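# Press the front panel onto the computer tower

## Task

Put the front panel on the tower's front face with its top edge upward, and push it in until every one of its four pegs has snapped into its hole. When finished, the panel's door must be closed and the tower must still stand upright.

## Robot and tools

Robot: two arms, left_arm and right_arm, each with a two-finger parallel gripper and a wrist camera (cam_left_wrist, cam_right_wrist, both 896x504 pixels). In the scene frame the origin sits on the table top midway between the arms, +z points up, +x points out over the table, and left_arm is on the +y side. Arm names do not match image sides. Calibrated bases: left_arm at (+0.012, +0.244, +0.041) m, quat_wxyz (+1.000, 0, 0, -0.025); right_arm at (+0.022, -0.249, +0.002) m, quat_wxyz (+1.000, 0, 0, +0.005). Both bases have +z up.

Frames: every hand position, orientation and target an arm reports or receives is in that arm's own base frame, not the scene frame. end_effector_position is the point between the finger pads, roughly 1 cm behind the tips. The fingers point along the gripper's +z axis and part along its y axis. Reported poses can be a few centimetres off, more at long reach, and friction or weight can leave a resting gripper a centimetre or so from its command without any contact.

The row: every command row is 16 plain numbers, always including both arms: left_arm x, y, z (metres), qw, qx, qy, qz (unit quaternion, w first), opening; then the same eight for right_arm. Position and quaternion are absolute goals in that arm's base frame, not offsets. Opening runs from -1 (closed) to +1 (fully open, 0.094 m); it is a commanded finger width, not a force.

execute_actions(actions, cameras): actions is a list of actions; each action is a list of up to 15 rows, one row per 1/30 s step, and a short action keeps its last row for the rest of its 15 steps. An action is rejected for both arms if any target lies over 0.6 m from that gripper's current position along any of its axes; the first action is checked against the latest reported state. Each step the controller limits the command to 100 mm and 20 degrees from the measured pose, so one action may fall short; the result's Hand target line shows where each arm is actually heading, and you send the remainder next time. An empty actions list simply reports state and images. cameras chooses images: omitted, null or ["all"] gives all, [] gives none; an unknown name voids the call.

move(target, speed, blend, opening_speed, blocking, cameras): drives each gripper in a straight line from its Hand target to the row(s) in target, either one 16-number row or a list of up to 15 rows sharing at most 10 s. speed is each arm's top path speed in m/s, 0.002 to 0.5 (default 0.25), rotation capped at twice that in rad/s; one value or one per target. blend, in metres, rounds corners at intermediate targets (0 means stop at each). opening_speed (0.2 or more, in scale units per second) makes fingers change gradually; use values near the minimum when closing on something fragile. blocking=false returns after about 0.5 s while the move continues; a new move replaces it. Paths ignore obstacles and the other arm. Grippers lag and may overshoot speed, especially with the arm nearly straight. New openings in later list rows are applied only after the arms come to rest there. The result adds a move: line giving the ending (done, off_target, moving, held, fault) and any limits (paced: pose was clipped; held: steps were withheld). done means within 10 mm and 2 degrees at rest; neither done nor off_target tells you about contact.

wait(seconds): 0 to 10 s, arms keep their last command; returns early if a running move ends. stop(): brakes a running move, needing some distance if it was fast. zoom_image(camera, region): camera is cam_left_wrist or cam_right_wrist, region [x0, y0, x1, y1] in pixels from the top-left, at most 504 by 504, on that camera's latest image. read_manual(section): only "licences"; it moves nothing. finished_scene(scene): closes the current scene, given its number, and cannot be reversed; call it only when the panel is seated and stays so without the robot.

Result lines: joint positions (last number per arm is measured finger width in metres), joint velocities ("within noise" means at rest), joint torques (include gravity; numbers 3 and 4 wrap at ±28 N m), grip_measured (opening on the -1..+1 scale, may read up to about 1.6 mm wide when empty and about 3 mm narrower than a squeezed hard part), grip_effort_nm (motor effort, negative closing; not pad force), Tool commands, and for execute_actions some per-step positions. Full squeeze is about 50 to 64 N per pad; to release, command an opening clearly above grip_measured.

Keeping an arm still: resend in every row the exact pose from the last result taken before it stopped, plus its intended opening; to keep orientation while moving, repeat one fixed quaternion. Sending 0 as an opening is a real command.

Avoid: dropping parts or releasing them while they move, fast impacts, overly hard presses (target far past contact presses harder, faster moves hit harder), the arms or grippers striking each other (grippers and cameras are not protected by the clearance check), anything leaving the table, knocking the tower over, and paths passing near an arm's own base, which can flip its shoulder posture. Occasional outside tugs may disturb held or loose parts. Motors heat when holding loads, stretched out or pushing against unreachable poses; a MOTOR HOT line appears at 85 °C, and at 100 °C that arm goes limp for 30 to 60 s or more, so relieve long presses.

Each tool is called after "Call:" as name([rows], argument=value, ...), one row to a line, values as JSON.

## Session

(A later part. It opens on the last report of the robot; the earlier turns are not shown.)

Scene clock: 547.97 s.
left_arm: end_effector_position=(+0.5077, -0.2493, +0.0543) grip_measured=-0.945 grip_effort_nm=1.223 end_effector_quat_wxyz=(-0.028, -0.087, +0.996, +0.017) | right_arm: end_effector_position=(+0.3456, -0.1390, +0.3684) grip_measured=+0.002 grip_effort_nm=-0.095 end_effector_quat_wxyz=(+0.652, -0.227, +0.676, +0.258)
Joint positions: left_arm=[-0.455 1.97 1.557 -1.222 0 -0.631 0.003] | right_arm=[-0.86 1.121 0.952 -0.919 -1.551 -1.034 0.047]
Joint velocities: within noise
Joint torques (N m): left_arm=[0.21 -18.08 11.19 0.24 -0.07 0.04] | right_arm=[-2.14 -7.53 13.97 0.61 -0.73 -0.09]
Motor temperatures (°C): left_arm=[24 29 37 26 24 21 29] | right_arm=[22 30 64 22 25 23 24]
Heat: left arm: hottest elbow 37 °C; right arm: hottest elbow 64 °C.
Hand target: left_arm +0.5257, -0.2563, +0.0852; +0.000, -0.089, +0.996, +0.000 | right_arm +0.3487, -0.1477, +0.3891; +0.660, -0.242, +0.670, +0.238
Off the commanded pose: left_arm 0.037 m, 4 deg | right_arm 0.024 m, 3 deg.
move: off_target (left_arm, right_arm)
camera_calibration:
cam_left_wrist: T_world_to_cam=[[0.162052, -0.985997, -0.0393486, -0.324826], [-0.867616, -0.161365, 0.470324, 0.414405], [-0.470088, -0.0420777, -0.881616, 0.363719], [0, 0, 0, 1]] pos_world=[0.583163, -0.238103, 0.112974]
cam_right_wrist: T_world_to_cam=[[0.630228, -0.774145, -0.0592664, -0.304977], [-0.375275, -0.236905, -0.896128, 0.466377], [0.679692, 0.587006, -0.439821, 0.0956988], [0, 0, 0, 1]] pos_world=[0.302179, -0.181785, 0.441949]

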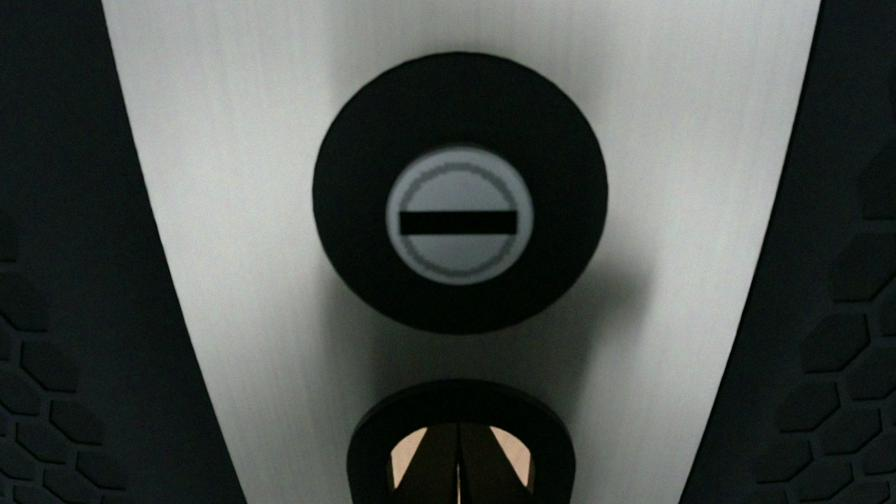

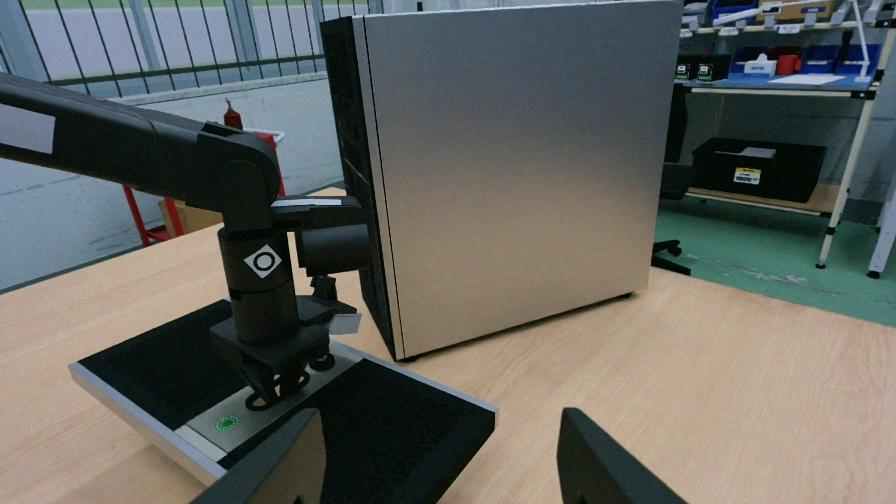

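Call:
move([
  [0.505,-0.215,0.230,0,-0.0889,0.9960,0,-0.72,0.3496,-0.1486,0.3895,0.660,-0.242,0.670,0.238,0.0],
  [0.470,-0.150,0.340,0.34247,-0.29315,0.87614,-0.17076,-0.72,0.3496,-0.1486,0.3895,0.660,-0.242,0.670,0.238,0.0],
  [0.500,-0.090,0.330,0.37837,-0.37837,0.59737,-0.59737,-0.72,0.3496,-0.1486,0.3895,0.660,-0.242,0.670,0.238,0.0],
], speed=0.16, blend=[0.05,0.05,0])

Scene clock: 591.73 s.
left_arm: end_effector_position=(+0.4957, -0.0931, +0.3121) grip_measured=-0.945 grip_effort_nm=1.233 end_effector_quat_wxyz=(+0.365, -0.387, +0.612, -0.585) | right_arm: end_effector_position=(+0.3456, -0.1390, +0.3684) grip_measured=+0.002 grip_effort_nm=-0.095 end_effector_quat_wxyz=(+0.652, -0.227, +0.676, +0.258)
Joint positions: left_arm=[-0.053 1.154 0.663 0.437 0.396 -1.557 0.003] | right_arm=[-0.86 1.121 0.952 -0.919 -1.551 -1.034 0.047]
Joint velocities: within noise
Joint torques (N m): left_arm=[0.73 -5.66 9.68 3.43 -0.02 -0.04] | right_arm=[-2.14 -7.12 14.09 0.55 -0.71 -0.08]
Motor temperatures (°C): left_arm=[24 29 39 26 24 21 29] | right_arm=[22 30 64 22 25 23 24]
Heat: left arm: hottest elbow 39 °C; right arm: hottest elbow 64 °C.
Hand target: left_arm +0.4995, -0.0900, +0.3299; +0.378, -0.378, +0.598, -0.597 | right_arm +0.3487, -0.1477, +0.3891; +0.660, -0.242, +0.670, +0.238
Off the commanded pose: left_arm 0.019 m, 3 deg | right_arm 0.024 m, 3 deg.
move: off_target (left_arm, right_arm)
camera_calibration:
cam_left_wrist: T_world_to_cam=[[0.0438119, -0.0260782, 0.998699, -0.334714], [-0.774412, -0.63244, 0.0174583, 0.359178], [0.631163, -0.77417, -0.0479037, -0.282305], [0, 0, 0, 1]] pos_world=[0.470996, -0.000121687, 0.314485]
cam_right_wrist: T_world_to_cam=[[0.630228, -0.774145, -0.0592664, -0.304977], [-0.375275, -0.236905, -0.896128, 0.466377], [0.679692, 0.587006, -0.439821, 0.0956988], [0, 0, 0, 1]] pos_world=[0.302179, -0.181785, 0.441949]

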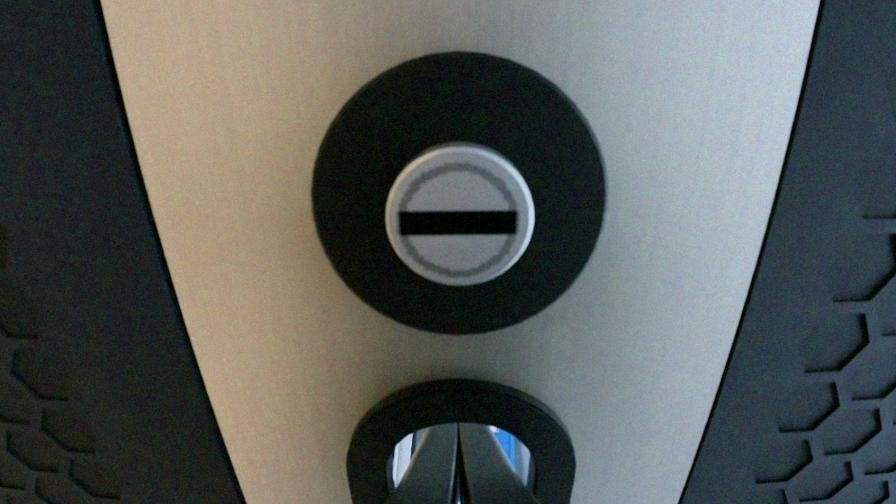

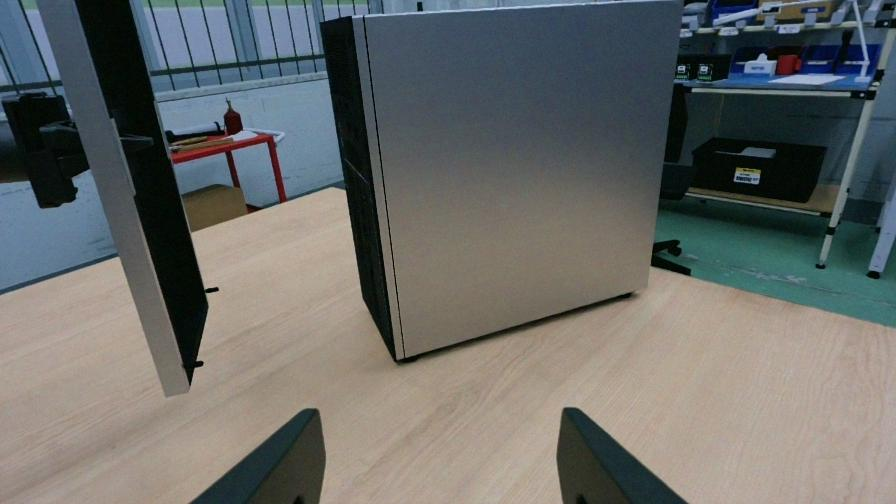

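Call:
move(target=[0.655,-0.065,0.250,0.37837,-0.37837,0.59737,-0.59737,-0.72,0.580,0.075,0.405,0.6272,-0.3265,0.6272,0.3265,0.0], speed=0.15)

Scene clock: 615.67 s.
left_arm: end_effector_position=(+0.6341, -0.0692, +0.2107) grip_measured=-0.945 grip_effort_nm=1.228 end_effector_quat_wxyz=(+0.351, -0.402, +0.618, -0.577) | right_arm: end_effector_position=(+0.5685, +0.0714, +0.3772) grip_measured=+0.002 grip_effort_nm=-0.100 end_effector_quat_wxyz=(+0.612, -0.316, +0.644, +0.333)
Joint positions: left_arm=[0.012 1.684 0.913 0.674 0.458 -1.558 0.003] | right_arm=[-0.145 1.441 1.101 0.274 -1.098 -0.015 0.047]
Joint velocities: within noise
Joint torques (N m): left_arm=[0.38 -12.45 11.71 3.55 0.11 -0.01] | right_arm=[-0.79 -11.34 15.17 1.69 0.11 0.1]
Motor temperatures (°C): left_arm=[24 29 41 26 24 21 30] | right_arm=[22 30 64 22 25 23 24]
Heat: left arm: hottest elbow 41 °C; right arm: hottest elbow 64 °C.
Hand target: left_arm +0.6515, -0.0649, +0.2501; +0.378, -0.378, +0.598, -0.597 | right_arm +0.5780, +0.0748, +0.4047; +0.627, -0.326, +0.627, +0.326
Off the commanded pose: left_arm 0.045 m, 5 deg | right_arm 0.030 m, 3 deg.
move: off_target (left_arm, right_arm)
camera_calibration:
cam_left_wrist: T_world_to_cam=[[0.0883954, -0.0215073, 0.995853, -0.266316], [-0.771458, -0.633918, 0.0547866, 0.473392], [0.63011, -0.773102, -0.0726274, -0.350085], [0, 0, 0, 1]] pos_world=[0.609335, 0.0237122, 0.21385]
cam_right_wrist: T_world_to_cam=[[0.804229, -0.592306, -0.048888, -0.397885], [-0.302934, -0.337767, -0.891148, 0.571886], [0.511319, 0.731497, -0.451072, -0.0857179], [0, 0, 0, 1]] pos_world=[0.537063, 0.0201972, 0.451518]

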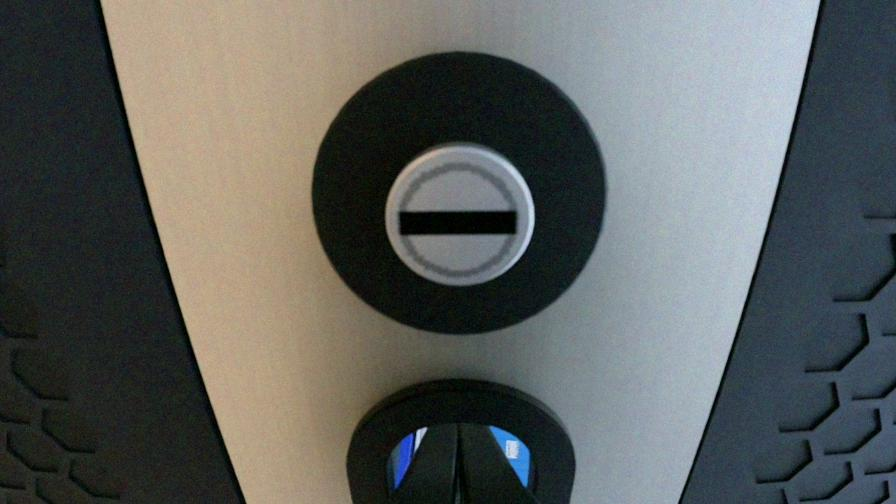

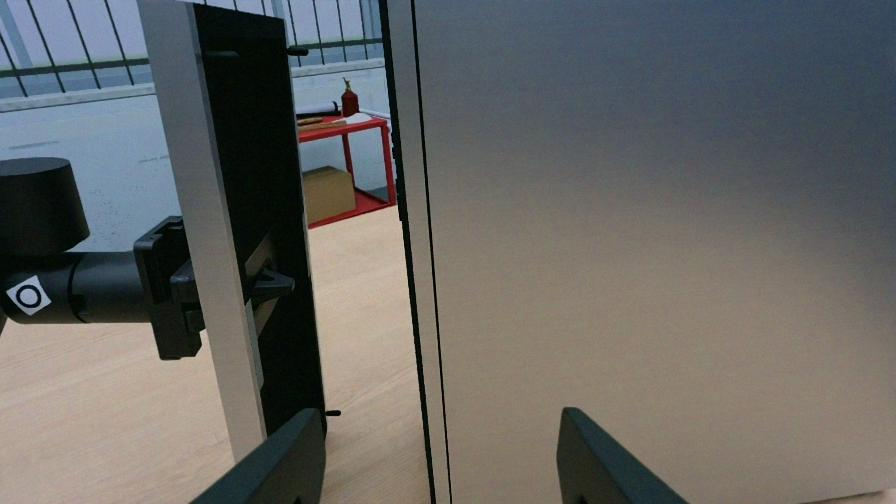

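Call:
execute_actions(actions=[], cameras=["all"])

Scene clock: 635.03 s.
left_arm: end_effector_position=(+0.6342, -0.0692, +0.2109) grip_measured=-0.945 grip_effort_nm=1.238 end_effector_quat_wxyz=(+0.351, -0.402, +0.618, -0.578) | right_arm: end_effector_position=(+0.5687, +0.0713, +0.3768) grip_measured=+0.002 grip_effort_nm=-0.090 end_effector_quat_wxyz=(+0.611, -0.315, +0.645, +0.334)
Joint positions: left_arm=[0.012 1.684 0.913 0.674 0.458 -1.558 0.003] | right_arm=[-0.145 1.442 1.101 0.274 -1.098 -0.014 0.047]
Joint velocities: within noise
Joint torques (N m): left_arm=[0.73 -12.51 11.73 3.41 0.11 -0.02] | right_arm=[-0.56 -11.63 15.13 1.69 0.09 0.1]
Motor temperatures (°C): left_arm=[24 29 40 26 24 21 30] | right_arm=[22 30 62 22 25 23 24]
Heat: left arm: hottest elbow 40 °C; right arm: hottest elbow 62 °C.
Hand target: left_arm +0.6515, -0.0649, +0.2502; +0.378, -0.378, +0.598, -0.597 | right_arm +0.5780, +0.0748, +0.4045; +0.627, -0.326, +0.627, +0.327
Tool commands: left_gripper/opening=-0.72 right_gripper/opening=+0.0
Off the commanded pose: left_arm 0.044 m, 5 deg | right_arm 0.031 m, 3 deg.
camera_calibration:
cam_left_wrist: T_world_to_cam=[[0.0880155, -0.0215117, 0.995887, -0.266283], [-0.771479, -0.633918, 0.0544895, 0.473543], [0.630138, -0.773101, -0.0723904, -0.350207], [0, 0, 0, 1]] pos_world=[0.609444, 0.0237134, 0.214033]
cam_right_wrist: T_world_to_cam=[[0.804147, -0.592297, -0.0503218, -0.397484], [-0.304169, -0.33727, -0.890916, 0.572152], [0.510714, 0.731733, -0.451372, -0.0855355], [0, 0, 0, 1]] pos_world=[0.537351, 0.0201299, 0.451128]

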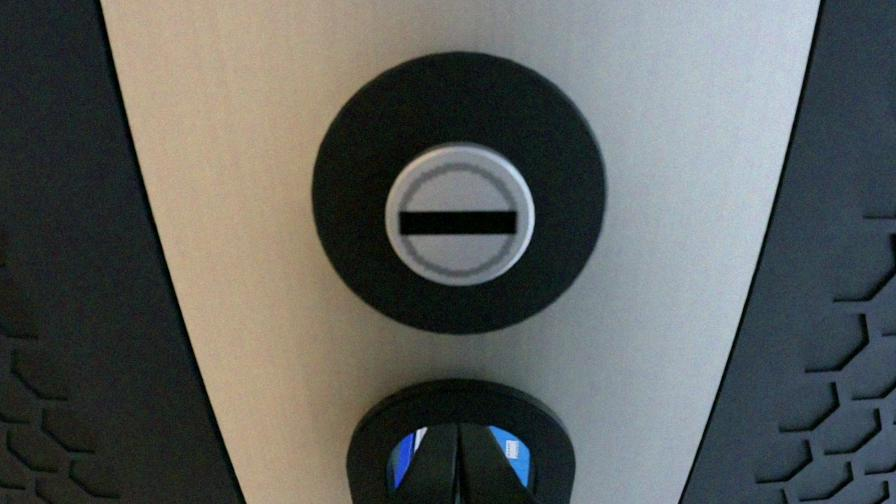

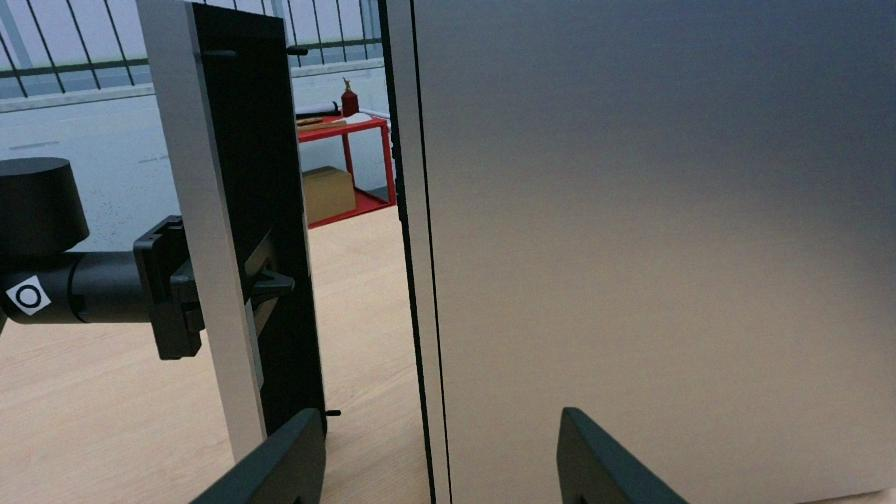

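Call:
move(target=[0.693, -0.076, 0.263, 0.40425, -0.35249, 0.57634, -0.61657, -0.72, 0.580, 0.075, 0.405, 0.6272, -0.3265, 0.6272, 0.3265, 0.0], speed=0.08, cameras=["all"])

Scene clock: 669.47 s.
left_arm: end_effector_position=(+0.6744, -0.0710, +0.2243) grip_measured=-0.945 grip_effort_nm=1.228 end_effector_quat_wxyz=(+0.382, -0.379, +0.596, -0.596) | right_arm: end_effector_position=(+0.5687, +0.0713, +0.3768) grip_measured=+0.002 grip_effort_nm=-0.100 end_effector_quat_wxyz=(+0.611, -0.315, +0.645, +0.334)
Joint positions: left_arm=[0.003 1.78 1.022 0.759 0.438 -1.568 0.003] | right_arm=[-0.145 1.442 1.101 0.274 -1.098 -0.014 0.047]
Joint velocities: within noise
Joint torques (N m): left_arm=[-0.79 -13.8 12 3.54 -0.1 0.01] | right_arm=[-0.73 -11.75 15.13 1.89 0.11 0.06]
Motor temperatures (°C): left_arm=[24 29 41 26 24 21 30] | right_arm=[22 31 62 22 24 23 24]
Heat: left arm: hottest elbow 41 °C; right arm: hottest elbow 62 °C.
Hand target: left_arm +0.6892, -0.0757, +0.2632; +0.404, -0.353, +0.576, -0.617 | right_arm +0.5780, +0.0748, +0.4045; +0.627, -0.326, +0.627, +0.327
Off the commanded pose: left_arm 0.043 m, 5 deg | right_arm 0.031 m, 3 deg.
move: off_target (left_arm, right_arm)
camera_calibration:
cam_left_wrist: T_world_to_cam=[[-0.0046655, -0.0137284, 0.999895, -0.220994], [-0.765368, -0.643473, -0.012406, 0.51289], [0.643576, -0.765345, -0.00750512, -0.399032], [0, 0, 0, 1]] pos_world=[0.648326, 0.0216001, 0.224339]
cam_right_wrist: T_world_to_cam=[[0.804147, -0.592297, -0.0503218, -0.397484], [-0.304169, -0.33727, -0.890916, 0.572152], [0.510714, 0.731733, -0.451372, -0.0855355], [0, 0, 0, 1]] pos_world=[0.537351, 0.0201299, 0.451128]

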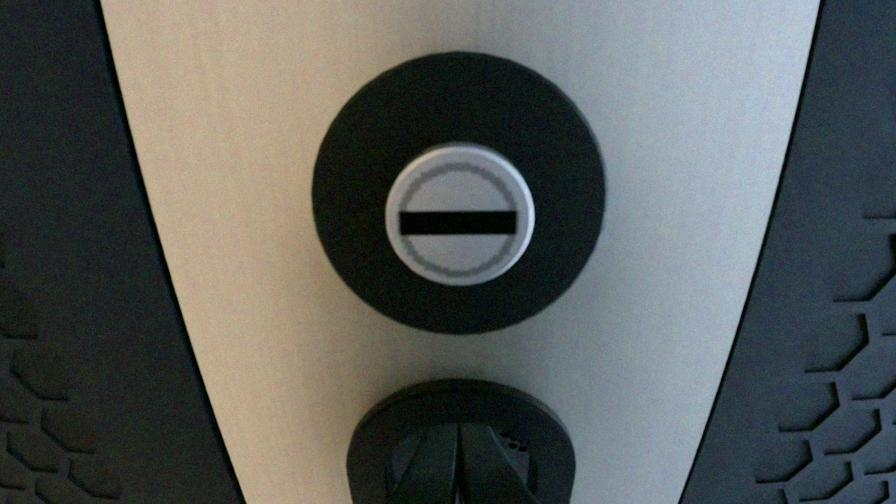

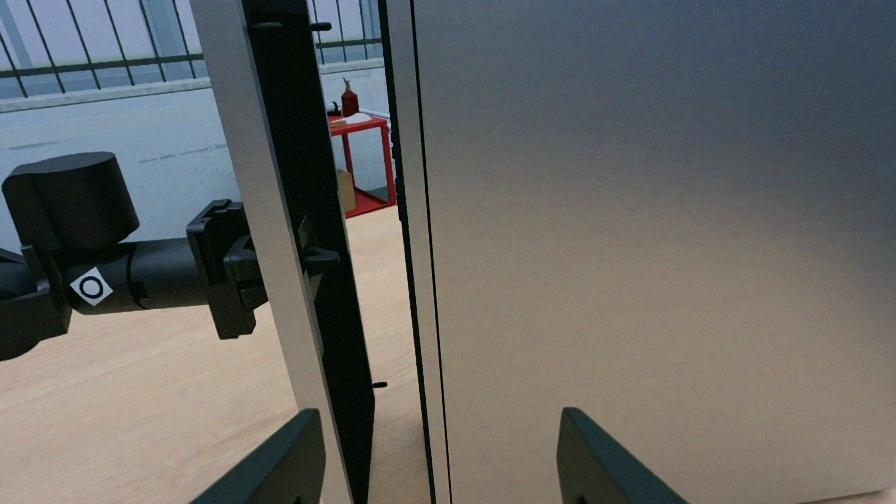

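Call:
move([
  [0.693, -0.076, 0.263, 0.40425, -0.35249, 0.57634, -0.61657, -0.72, 0.510, 0.125, 0.580, 0.5771, -0.1945, 0.7800, 0.1439, 0.0],
  [0.693, -0.076, 0.263, 0.40425, -0.35249, 0.57634, -0.61657, -0.72, 0.530, 0.330, 0.675, 0.46175, 0.0, 0.88701, 0.0, 0.0],
], speed=0.2, blend=0.05, cameras=["cam_right_wrist"])

Scene clock: 734.13 s.
left_arm: end_effector_position=(+0.6746, -0.0710, +0.2244) grip_measured=-0.945 grip_effort_nm=1.219 end_effector_quat_wxyz=(+0.382, -0.379, +0.596, -0.596) | right_arm: end_effector_position=(+0.5377, +0.3334, +0.6568) grip_measured=+0.002 grip_effort_nm=-0.100 end_effector_quat_wxyz=(+0.526, -0.027, +0.850, +0.017)
Joint positions: left_arm=[0.003 1.781 1.022 0.761 0.438 -1.568 0.003] | right_arm=[0.701 1.933 2.889 -1.513 0.56 0.32 0.047]
Joint velocities: within noise
Joint torques (N m): left_arm=[-0.44 -13.8 11.88 3.33 -0.09 -0.01] | right_arm=[-0.85 -16.67 10.18 1.1 0.33 0.06]
Motor temperatures (°C): left_arm=[24 30 47 26 24 21 30] | right_arm=[22 31 62 22 24 23 24]
Heat: left arm: hottest elbow 47 °C; right arm: hottest elbow 62 °C.
Hand target: left_arm +0.6894, -0.0756, +0.2630; +0.404, -0.353, +0.577, -0.617 | right_arm +0.5292, +0.3291, +0.6736; +0.539, -0.016, +0.842, +0.031
Off the commanded pose: left_arm 0.043 m, 5 deg | right_arm 0.020 m, 9 deg.
elbow stopped short (right arm): the move would have taken joint 3 (elbow) straighter than the controller allows.
move: off_target (left_arm, right_arm)
camera_calibration:
cam_right_wrist: T_world_to_cam=[[0.0461876, -0.998932, 0.00158996, 0.305767], [-0.783254, -0.0372031, -0.620587, 0.880624], [0.619984, 0.0274181, -0.784136, 0.259517], [0, 0, 0, 1]] pos_world=[0.514733, 0.331087, 0.749515]
Images, in order (width x height): cam_right_wrist 896x504.

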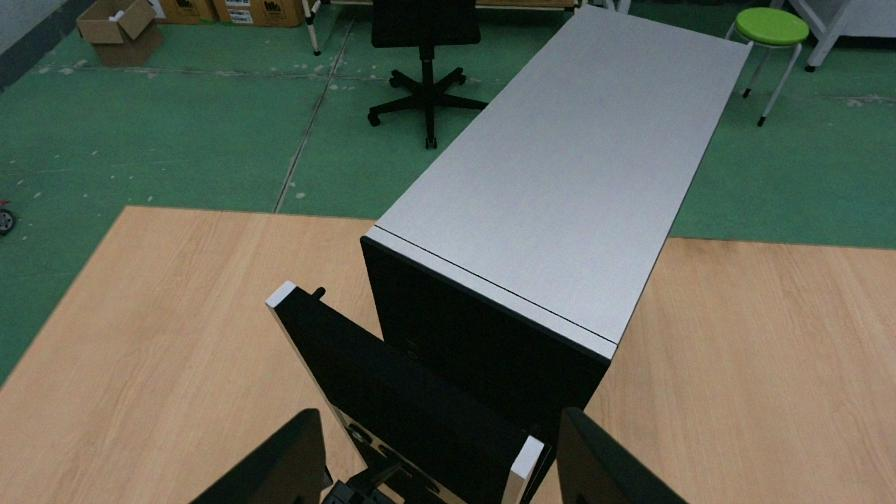

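Call:
zoom_image(camera="cam_right_wrist", region=[250, 200, 450, 312])

Call:
zoom_image(camera="cam_right_wrist", region=[470, 320, 670, 432])

Call:
zoom_image(camera="cam_right_wrist", region=[460, 392, 660, 504])

Scaled by 2.520 from the camera's 896x504 image, which has a finer 1280x720 frame.

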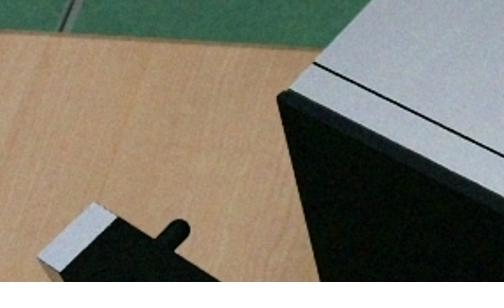

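Scaled by 2.520 from the camera's 896x504 image, which has a finer 1280x720 frame.

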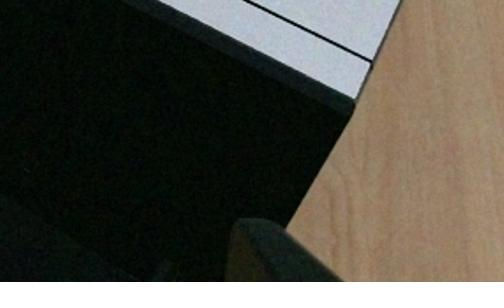

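Scaled by 2.520 from the camera's 896x504 image, which has a finer 1280x720 frame.

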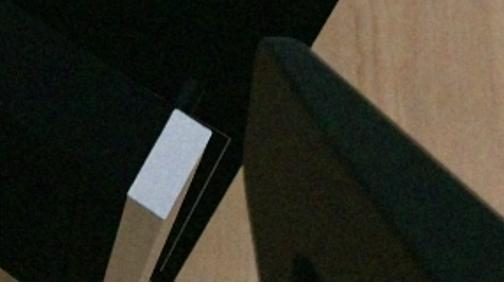

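Call:
move(target=[0.7184, -0.104, 0.263, 0.41601, -0.36349, 0.56948, -0.60870, -0.72, 0.500, 0.330, 0.635, 0.5, 0.0, 0.86603, 0.0, 0.0], speed=0.06, cameras=["cam_right_wrist"])

Scene clock: 823.73 s.
left_arm: end_effector_position=(+0.7005, -0.0992, +0.2289) grip_measured=-0.945 grip_effort_nm=1.228 end_effector_quat_wxyz=(+0.398, -0.384, +0.585, -0.593) | right_arm: end_effector_position=(+0.5104, +0.3298, +0.6193) grip_measured=+0.002 grip_effort_nm=-0.100 end_effector_quat_wxyz=(+0.486, -0.008, +0.874, -0.017)
Joint positions: left_arm=[-0.059 1.831 1.099 0.756 0.34 -1.568 0.003] | right_arm=[0.742 1.791 2.588 -1.508 0.632 0.427 0.047]
Joint velocities: within noise
Joint torques (N m): left_arm=[-0.38 -14.74 12.16 2.41 -0.11 0.08] | right_arm=[-0.56 -17.14 7.61 1.87 0.46 0.07]
Motor temperatures (°C): left_arm=[24 30 48 26 24 21 30] | right_arm=[22 33 57 22 24 23 24]
Heat: left arm: hottest elbow 48 °C; right arm: hottest elbow 57 °C.
Hand target: left_arm +0.7152, -0.1037, +0.2631; +0.416, -0.363, +0.570, -0.609 | right_arm +0.5000, +0.3297, +0.6347; +0.499, +0.000, +0.867, +0.000
Off the commanded pose: left_arm 0.039 m, 4 deg | right_arm 0.019 m, 3 deg.
move: off_target (left_arm, right_arm)
camera_calibration:
cam_right_wrist: T_world_to_cam=[[-0.0205348, -0.998958, 0.0407594, 0.313267], [-0.837624, -0.00506864, -0.546224, 0.806927], [0.545862, -0.0453576, -0.836647, 0.341538], [0, 0, 0, 1]] pos_world=[0.495902, 0.332522, 0.713741]
Images, in order (width x height): cam_right_wrist 896x504.

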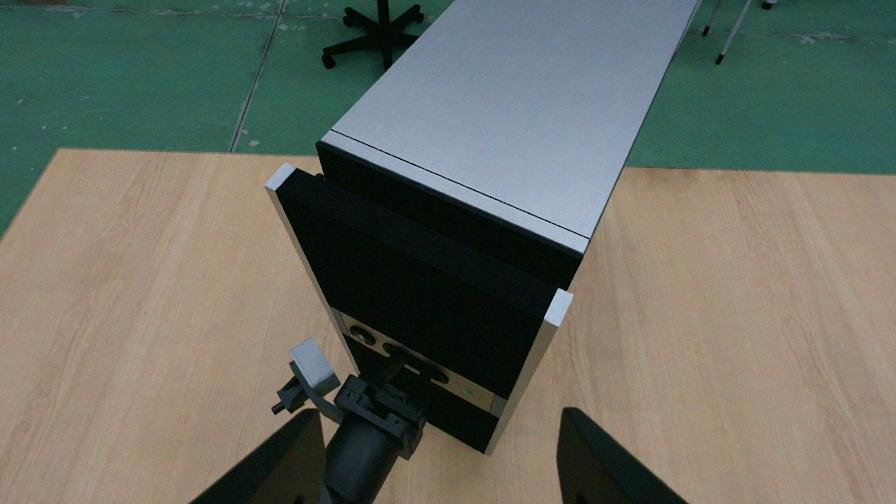

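Call:
zoom_image(camera="cam_right_wrist", region=[240, 110, 400, 200])

Call:
zoom_image(camera="cam_right_wrist", region=[480, 220, 640, 310])

Scaled by 3.150 from the camera's 896x504 image, which has a finer 1280x720 frame.

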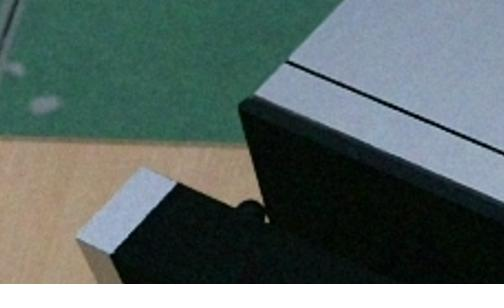

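Scaled by 3.150 from the camera's 896x504 image, which has a finer 1280x720 frame.

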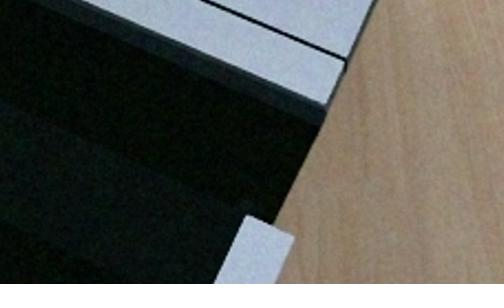

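Call:
zoom_image(camera="cam_right_wrist", region=[520, 225, 600, 300])

Call:
zoom_image(camera="cam_right_wrist", region=[300, 130, 380, 205])

Scaled by 6.300 from the camera's 896x504 image, which has a finer 1280x720 frame.

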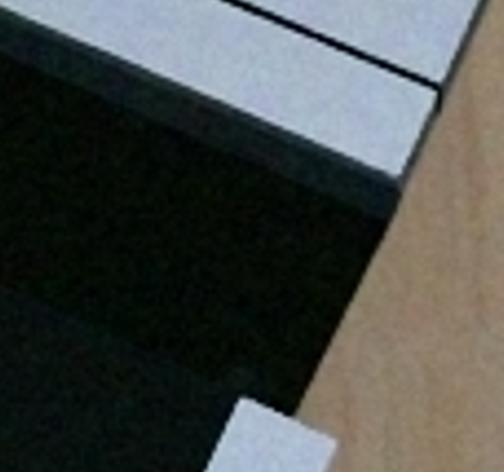

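Scaled by 6.300 from the camera's 896x504 image, which has a finer 1280x720 frame.

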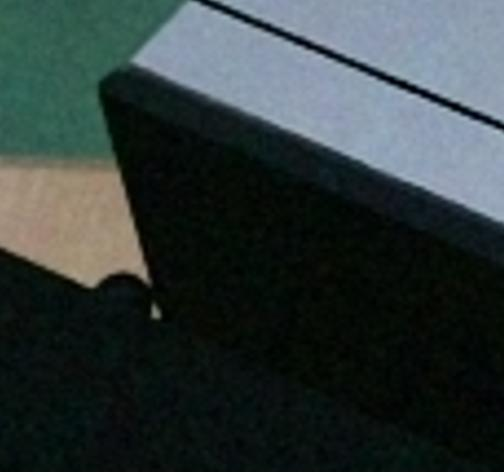

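Call:
move([
  [0.7198, -0.101, 0.260, 0.41601, -0.36349, 0.56948, -0.60870, -0.72, 0.490, 0.150, 0.590, 0.62, -0.20, 0.71, 0.255, 0.0],
  [0.7198, -0.101, 0.260, 0.41601, -0.36349, 0.56948, -0.60870, -0.72, 0.575, 0.082, 0.490, 0.66341, -0.32139, 0.55667, 0.38302, 0.0],
], speed=0.2, blend=0.05, cameras=["cam_right_wrist"])

Scene clock: 915.17 s.
left_arm: end_effector_position=(+0.7013, -0.0996, +0.2243) grip_measured=-0.945 grip_effort_nm=1.228 end_effector_quat_wxyz=(+0.396, -0.385, +0.586, -0.592) | right_arm: end_effector_position=(+0.5735, +0.0870, +0.4898) grip_measured=+0.002 grip_effort_nm=-0.095 end_effector_quat_wxyz=(+0.662, -0.325, +0.557, +0.383)
Joint positions: left_arm=[-0.059 1.838 1.099 0.756 0.341 -1.568 0.003] | right_arm=[-0.121 1.473 1.254 0.636 -1.141 0.379 0.047]
Joint velocities: within noise
Joint torques (N m): left_arm=[0.09 -14.33 12.22 2.65 0.06 0.09] | right_arm=[-1.49 -12.45 9.95 1.61 0.25 0.03]
Motor temperatures (°C): left_arm=[24 30 46 26 24 21 30] | right_arm=[22 36 50 22 24 23 24]
Heat: left arm: hottest elbow 46 °C; right arm: hottest elbow 50 °C.
Hand target: left_arm +0.7165, -0.1007, +0.2602; +0.416, -0.363, +0.570, -0.609 | right_arm +0.5749, +0.0819, +0.4900; +0.663, -0.321, +0.557, +0.383
Off the commanded pose: left_arm 0.040 m, 4 deg | right_arm 0.005 m, 0 deg.
move: off_target (left_arm)
camera_calibration:
cam_right_wrist: T_world_to_cam=[[0.86064, -0.509188, -0.00509131, -0.448178], [-0.139221, -0.225674, -0.964204, 0.611145], [0.489812, 0.830542, -0.265113, -0.136288], [0, 0, 0, 1]] pos_world=[0.53756, 0.0229056, 0.550855]
Images, in order (width x height): cam_right_wrist 896x504.

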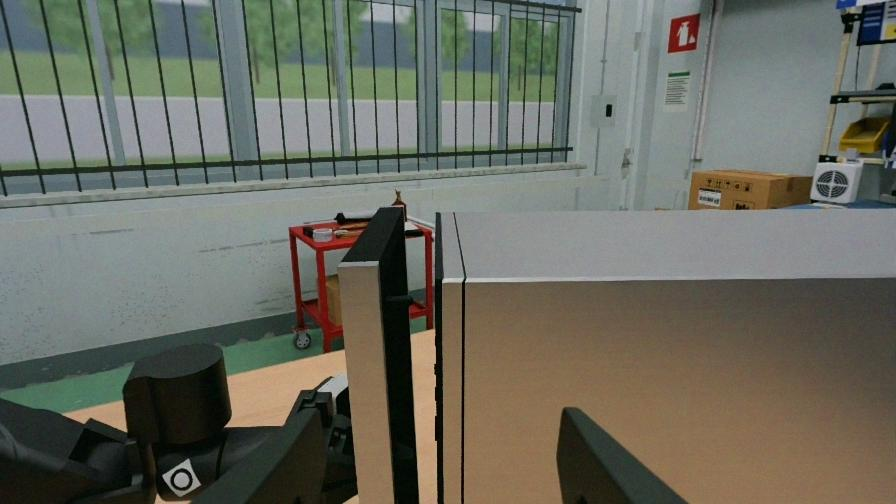

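Call:
zoom_image(camera="cam_right_wrist", region=[330, 195, 490, 325])

Call:
zoom_image(camera="cam_right_wrist", region=[340, 354, 500, 504])

Scaled by 3.150 from the camera's 896x504 image, which has a finer 1280x720 frame.

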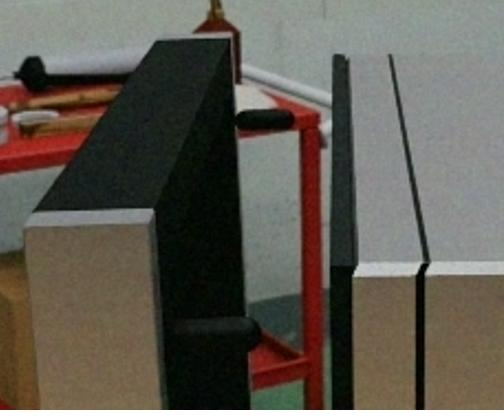

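Scaled by 3.150 from the camera's 896x504 image, which has a finer 1280x720 frame.

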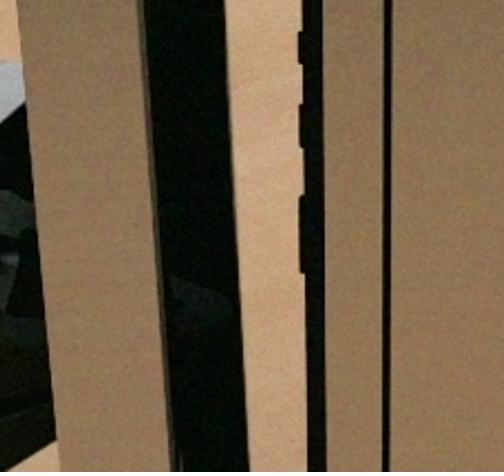

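Call:
zoom_image(camera="cam_right_wrist", region=[365, 255, 455, 305])

Call:
zoom_image(camera="cam_right_wrist", region=[365, 454, 455, 504])

Call:
zoom_image(camera="cam_right_wrist", region=[375, 200, 465, 250])

Scaled by 5.600 from the camera's 896x504 image, which has a finer 1280x720 frame.

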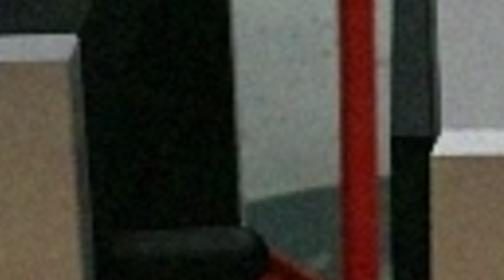

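Scaled by 5.600 from the camera's 896x504 image, which has a finer 1280x720 frame.

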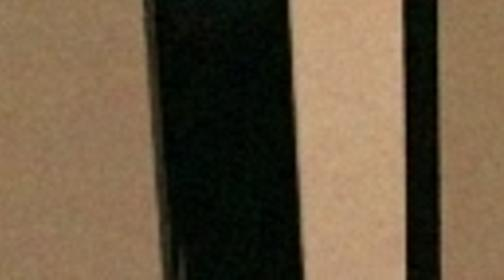

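Scaled by 5.600 from the camera's 896x504 image, which has a finer 1280x720 frame.

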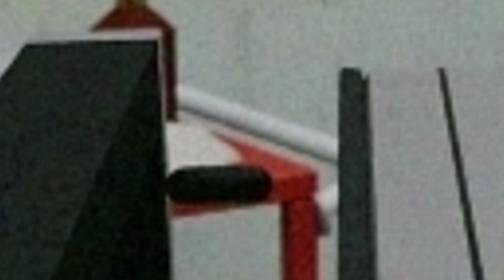

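Call:
zoom_image(camera="cam_right_wrist", region=[365, 255, 465, 380])

Call:
zoom_image(camera="cam_right_wrist", region=[365, 379, 465, 504])

Scaled by 4.032 from the camera's 896x504 image, which has a finer 1280x720 frame.

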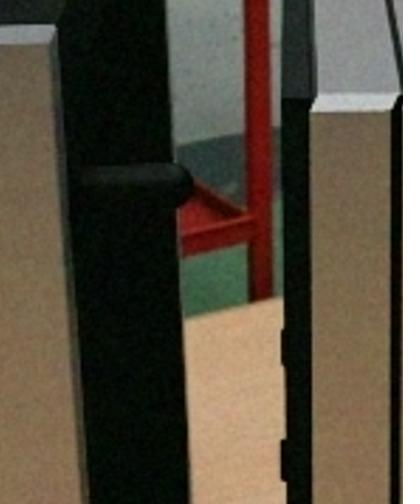

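Scaled by 4.032 from the camera's 896x504 image, which has a finer 1280x720 frame.

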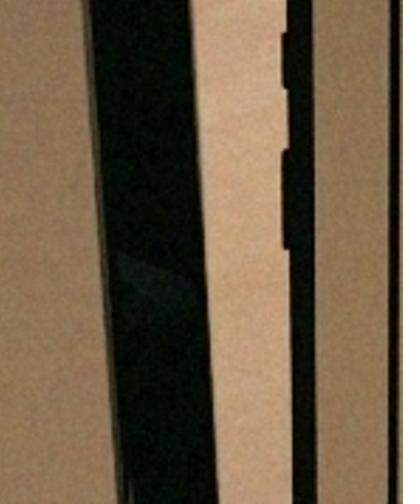

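Call:
move(target=[0.7212, -0.0935, 0.260, 0.41376, -0.36998, 0.57519, -0.60089, -0.72, 0.510, 0.203, 0.425, 0.78970, -0.05835, 0.60596, 0.07604, 0.0], speed=0.12, cameras=["cam_right_wrist"])

Scene clock: 1076.27 s.
left_arm: end_effector_position=(+0.7027, -0.0974, +0.2194) grip_measured=-0.945 grip_effort_nm=1.233 end_effector_quat_wxyz=(+0.389, -0.393, +0.592, -0.587) | right_arm: end_effector_position=(+0.5111, +0.1974, +0.4249) grip_measured=+0.002 grip_effort_nm=-0.090 end_effector_quat_wxyz=(+0.786, -0.053, +0.610, +0.077)
Joint positions: left_arm=[-0.055 1.838 1.104 0.724 0.346 -1.568 0.003] | right_arm=[0.449 1.235 0.839 0.656 0.256 -0.056 0.047]
Joint velocities: within noise
Joint torques (N m): left_arm=[0.67 -15.44 12.03 2.45 0.07 0.15] | right_arm=[-0.79 -8.82 9.74 2.07 0.11 -0.17]
Motor temperatures (°C): left_arm=[24 31 47 26 24 21 30] | right_arm=[22 33 50 22 24 23 24]
Heat: left arm: hottest elbow 47 °C; right arm: hottest elbow 50 °C.
Hand target: left_arm +0.7177, -0.0931, +0.2602; +0.414, -0.370, +0.575, -0.601 | right_arm +0.5100, +0.2029, +0.4251; +0.790, -0.058, +0.606, +0.076
Off the commanded pose: left_arm 0.045 m, 5 deg | right_arm 0.006 m, 1 deg.
move: off_target (left_arm)
camera_calibration:
cam_right_wrist: T_world_to_cam=[[0.171748, -0.984919, -0.020888, 0.114137], [-0.186047, -0.0116064, -0.982472, 0.554231], [0.967414, 0.172624, -0.185235, -0.362772], [0, 0, 0, 1]] pos_world=[0.434461, 0.181471, 0.479703]
Images, in order (width x height): cam_right_wrist 896x504.

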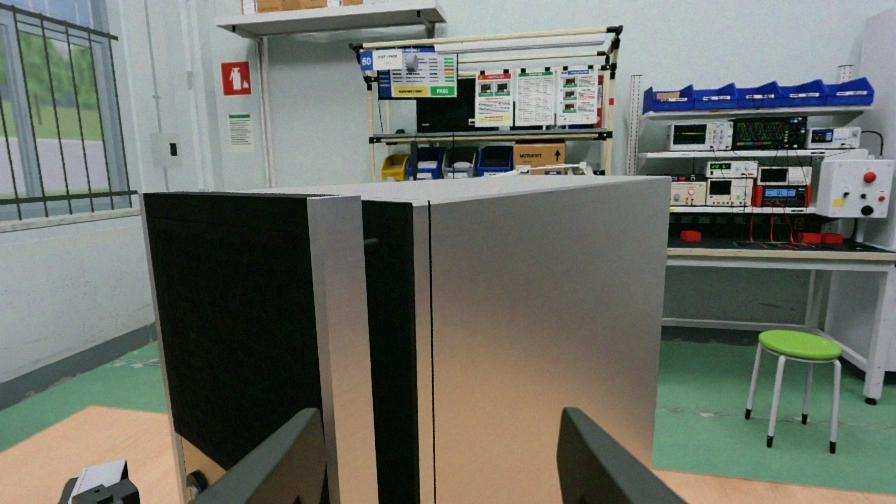

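Call:
zoom_image(camera="cam_right_wrist", region=[345, 185, 445, 285])

Scaled by 5.040 from the camera's 896x504 image, which has a finer 1280x720 frame.

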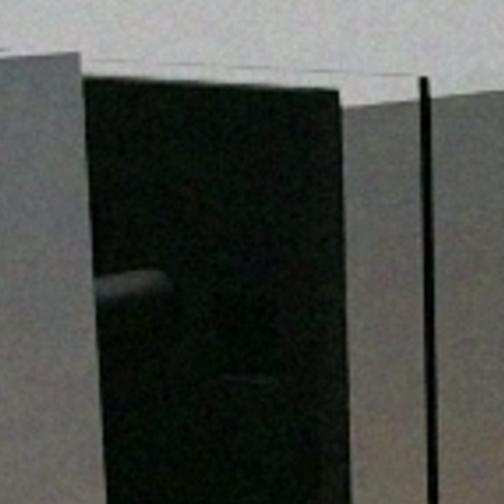

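Call:
zoom_image(camera="cam_right_wrist", region=[360, 225, 420, 275])

Scaled by 8.400 from the camera's 896x504 image, which has a finer 1280x720 frame.

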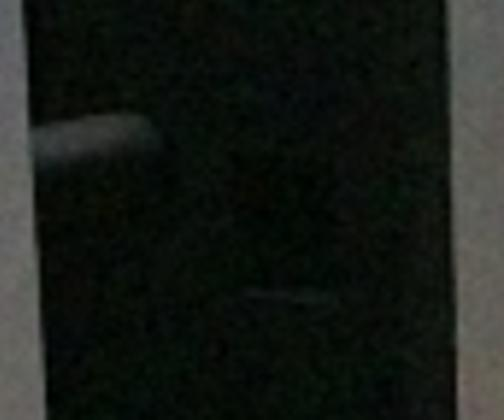

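Call:
zoom_image(camera="cam_right_wrist", region=[295, 180, 425, 310])

Scaled by 3.877 from the camera's 896x504 image, which has a finer 1280x720 frame.

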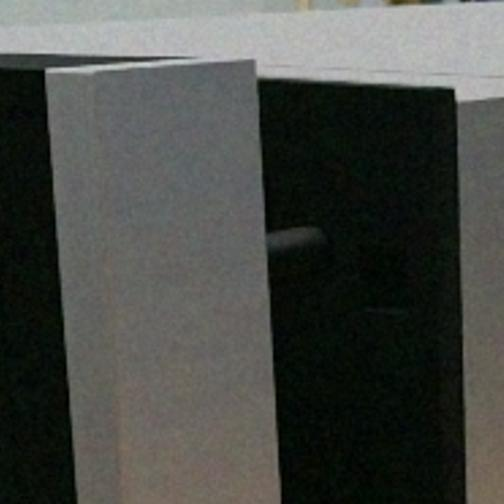

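Call:
move(target=[0.7310, -0.0962, 0.254, 0.41376, -0.36998, 0.57519, -0.60089, -0.72, 0.510, 0.203, 0.425, 0.78970, -0.05835, 0.60596, 0.07604, 0.0], speed=0.04, cameras=["cam_right_wrist"])

Call:
zoom_image(camera="cam_right_wrist", region=[335, 185, 435, 285])

Scene clock: 1231.13 s.
left_arm: end_effector_position=(+0.7116, -0.0975, +0.2178) grip_measured=-0.945 grip_effort_nm=1.223 end_effector_quat_wxyz=(+0.390, -0.392, +0.591, -0.587) | right_arm: end_effector_position=(+0.5111, +0.1973, +0.4247) grip_measured=+0.002 grip_effort_nm=-0.090 end_effector_quat_wxyz=(+0.786, -0.053, +0.611, +0.077)
Joint positions: left_arm=[-0.054 1.861 1.131 0.724 0.345 -1.568 0.003] | right_arm=[0.449 1.235 0.839 0.656 0.256 -0.057 0.047]
Joint velocities: within noise
Joint torques (N m): left_arm=[0.21 -15.03 12.19 2.54 -0.03 0.13] | right_arm=[-0.85 -8.64 9.88 2.04 0.12 -0.18]
Motor temperatures (°C): left_arm=[24 31 48 26 24 21 30] | right_arm=[22 31 49 22 24 23 24]
Heat: left arm: hottest elbow 48 °C; right arm: hottest elbow 49 °C.
Hand target: left_arm +0.7275, -0.0958, +0.2540; +0.414, -0.370, +0.575, -0.601 | right_arm +0.5100, +0.2029, +0.4250; +0.790, -0.058, +0.606, +0.076
Off the commanded pose: left_arm 0.041 m, 4 deg | right_arm 0.006 m, 1 deg.
move: off_target (left_arm)
camera_calibration:
cam_right_wrist: T_world_to_cam=[[0.171193, -0.985032, -0.0201395, 0.114046], [-0.1863, -0.0122919, -0.982416, 0.554244], [0.967463, 0.171935, -0.185616, -0.362512], [0, 0, 0, 1]] pos_world=[0.434449, 0.18148, 0.479508]
Images, in order (width x height): cam_right_wrist 896x504.

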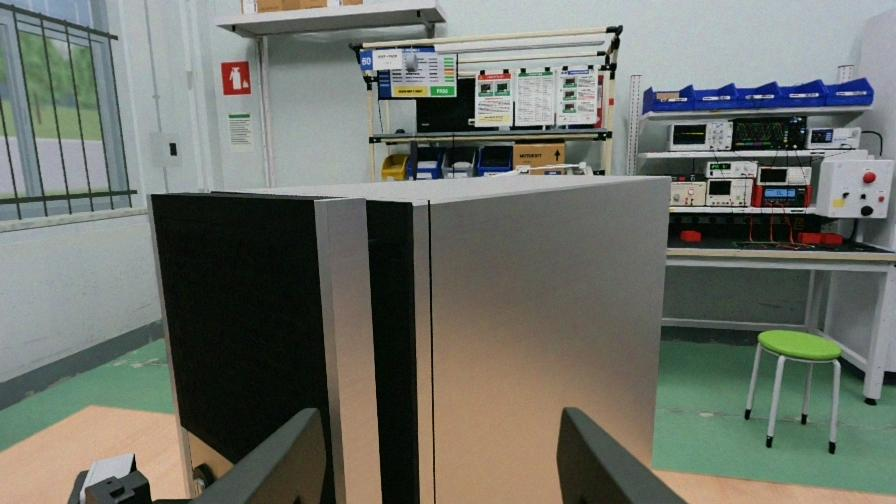

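Scaled by 5.040 from the camera's 896x504 image, which has a finer 1280x720 frame.

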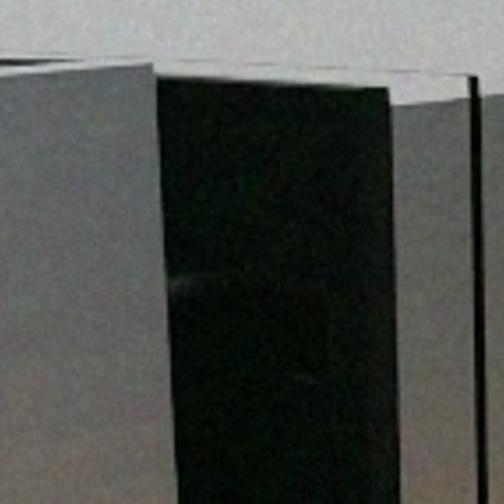

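Call:
move(target=[0.7310, -0.0962, 0.248, 0.41376, -0.36998, 0.57519, -0.60089, -0.72, 0.539, 0.152, 0.437, 0.76068, -0.17290, 0.58369, 0.22533, 0.0], speed=0.06, cameras=["cam_right_wrist"])

Call:
zoom_image(camera="cam_right_wrist", region=[350, 200, 450, 300])

Scene clock: 1246.03 s.
left_arm: end_effector_position=(+0.7119, -0.0975, +0.2154) grip_measured=-0.945 grip_effort_nm=1.219 end_effector_quat_wxyz=(+0.389, -0.393, +0.592, -0.587) | right_arm: end_effector_position=(+0.5285, +0.1566, +0.4055) grip_measured=+0.002 grip_effort_nm=-0.100 end_effector_quat_wxyz=(+0.743, -0.177, +0.605, +0.226)
Joint positions: left_arm=[-0.054 1.864 1.131 0.724 0.345 -1.568 0.003] | right_arm=[0.166 1.267 0.839 0.653 -0.405 0.101 0.047]
Joint velocities: within noise
Joint torques (N m): left_arm=[0.32 -14.68 11.95 2.97 -0.05 0.16] | right_arm=[-1.85 -9.23 14.8 1.87 0 0.05]
Motor temperatures (°C): left_arm=[24 32 47 26 24 21 30] | right_arm=[22 31 49 22 24 23 24]
Heat: left arm: hottest elbow 47 °C; right arm: hottest elbow 49 °C.
Hand target: left_arm +0.7278, -0.0958, +0.2481; +0.414, -0.370, +0.575, -0.601 | right_arm +0.5368, +0.1516, +0.4365; +0.761, -0.173, +0.584, +0.225
Off the commanded pose: left_arm 0.038 m, 5 deg | right_arm 0.033 m, 3 deg.
move: off_target (left_arm, right_arm)
camera_calibration:
cam_right_wrist: T_world_to_cam=[[0.536738, -0.843526, -0.0193856, -0.145103], [-0.203227, -0.106946, -0.973274, 0.558286], [0.818908, 0.526333, -0.228829, -0.335395], [0, 0, 0, 1]] pos_world=[0.465999, 0.113838, 0.463803]
Images, in order (width x height): cam_right_wrist 896x504.

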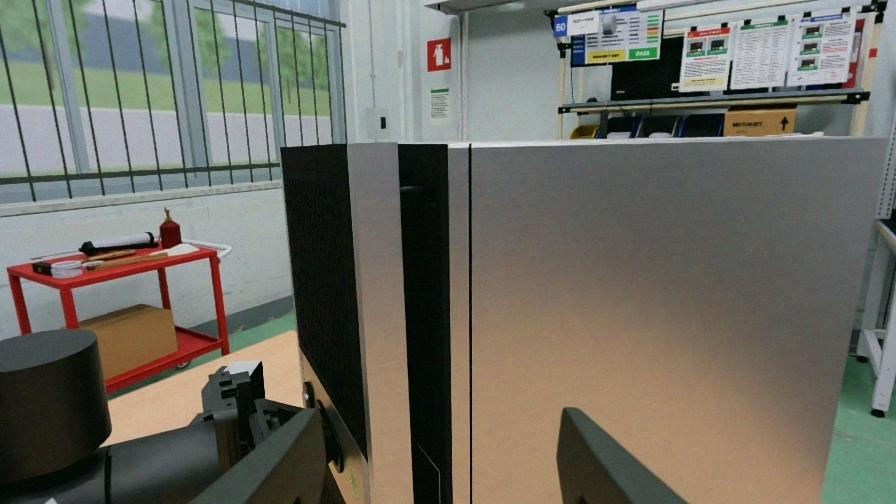

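Scaled by 5.040 from the camera's 896x504 image, which has a finer 1280x720 frame.

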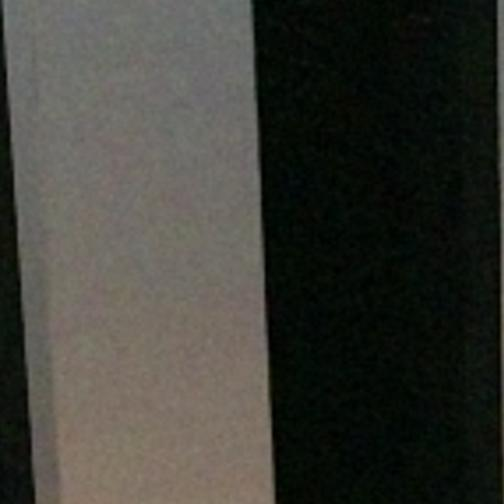

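Call:
zoom_image(camera="cam_right_wrist", region=[385, 130, 485, 230])

Call:
zoom_image(camera="cam_right_wrist", region=[395, 165, 465, 225])

Scaled by 5.040 from the camera's 896x504 image, which has a finer 1280x720 frame.

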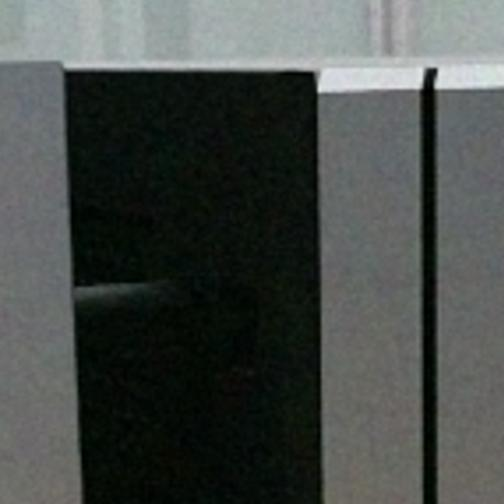

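Scaled by 7.200 from the camera's 896x504 image, which has a finer 1280x720 frame.

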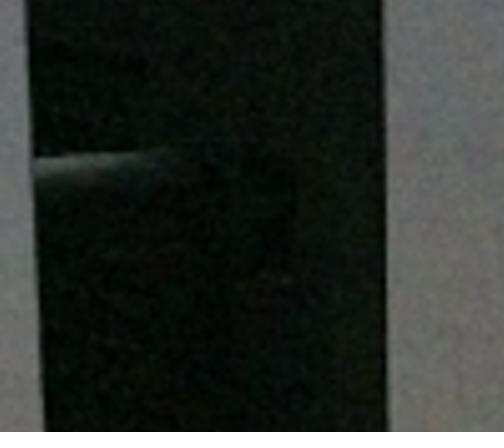

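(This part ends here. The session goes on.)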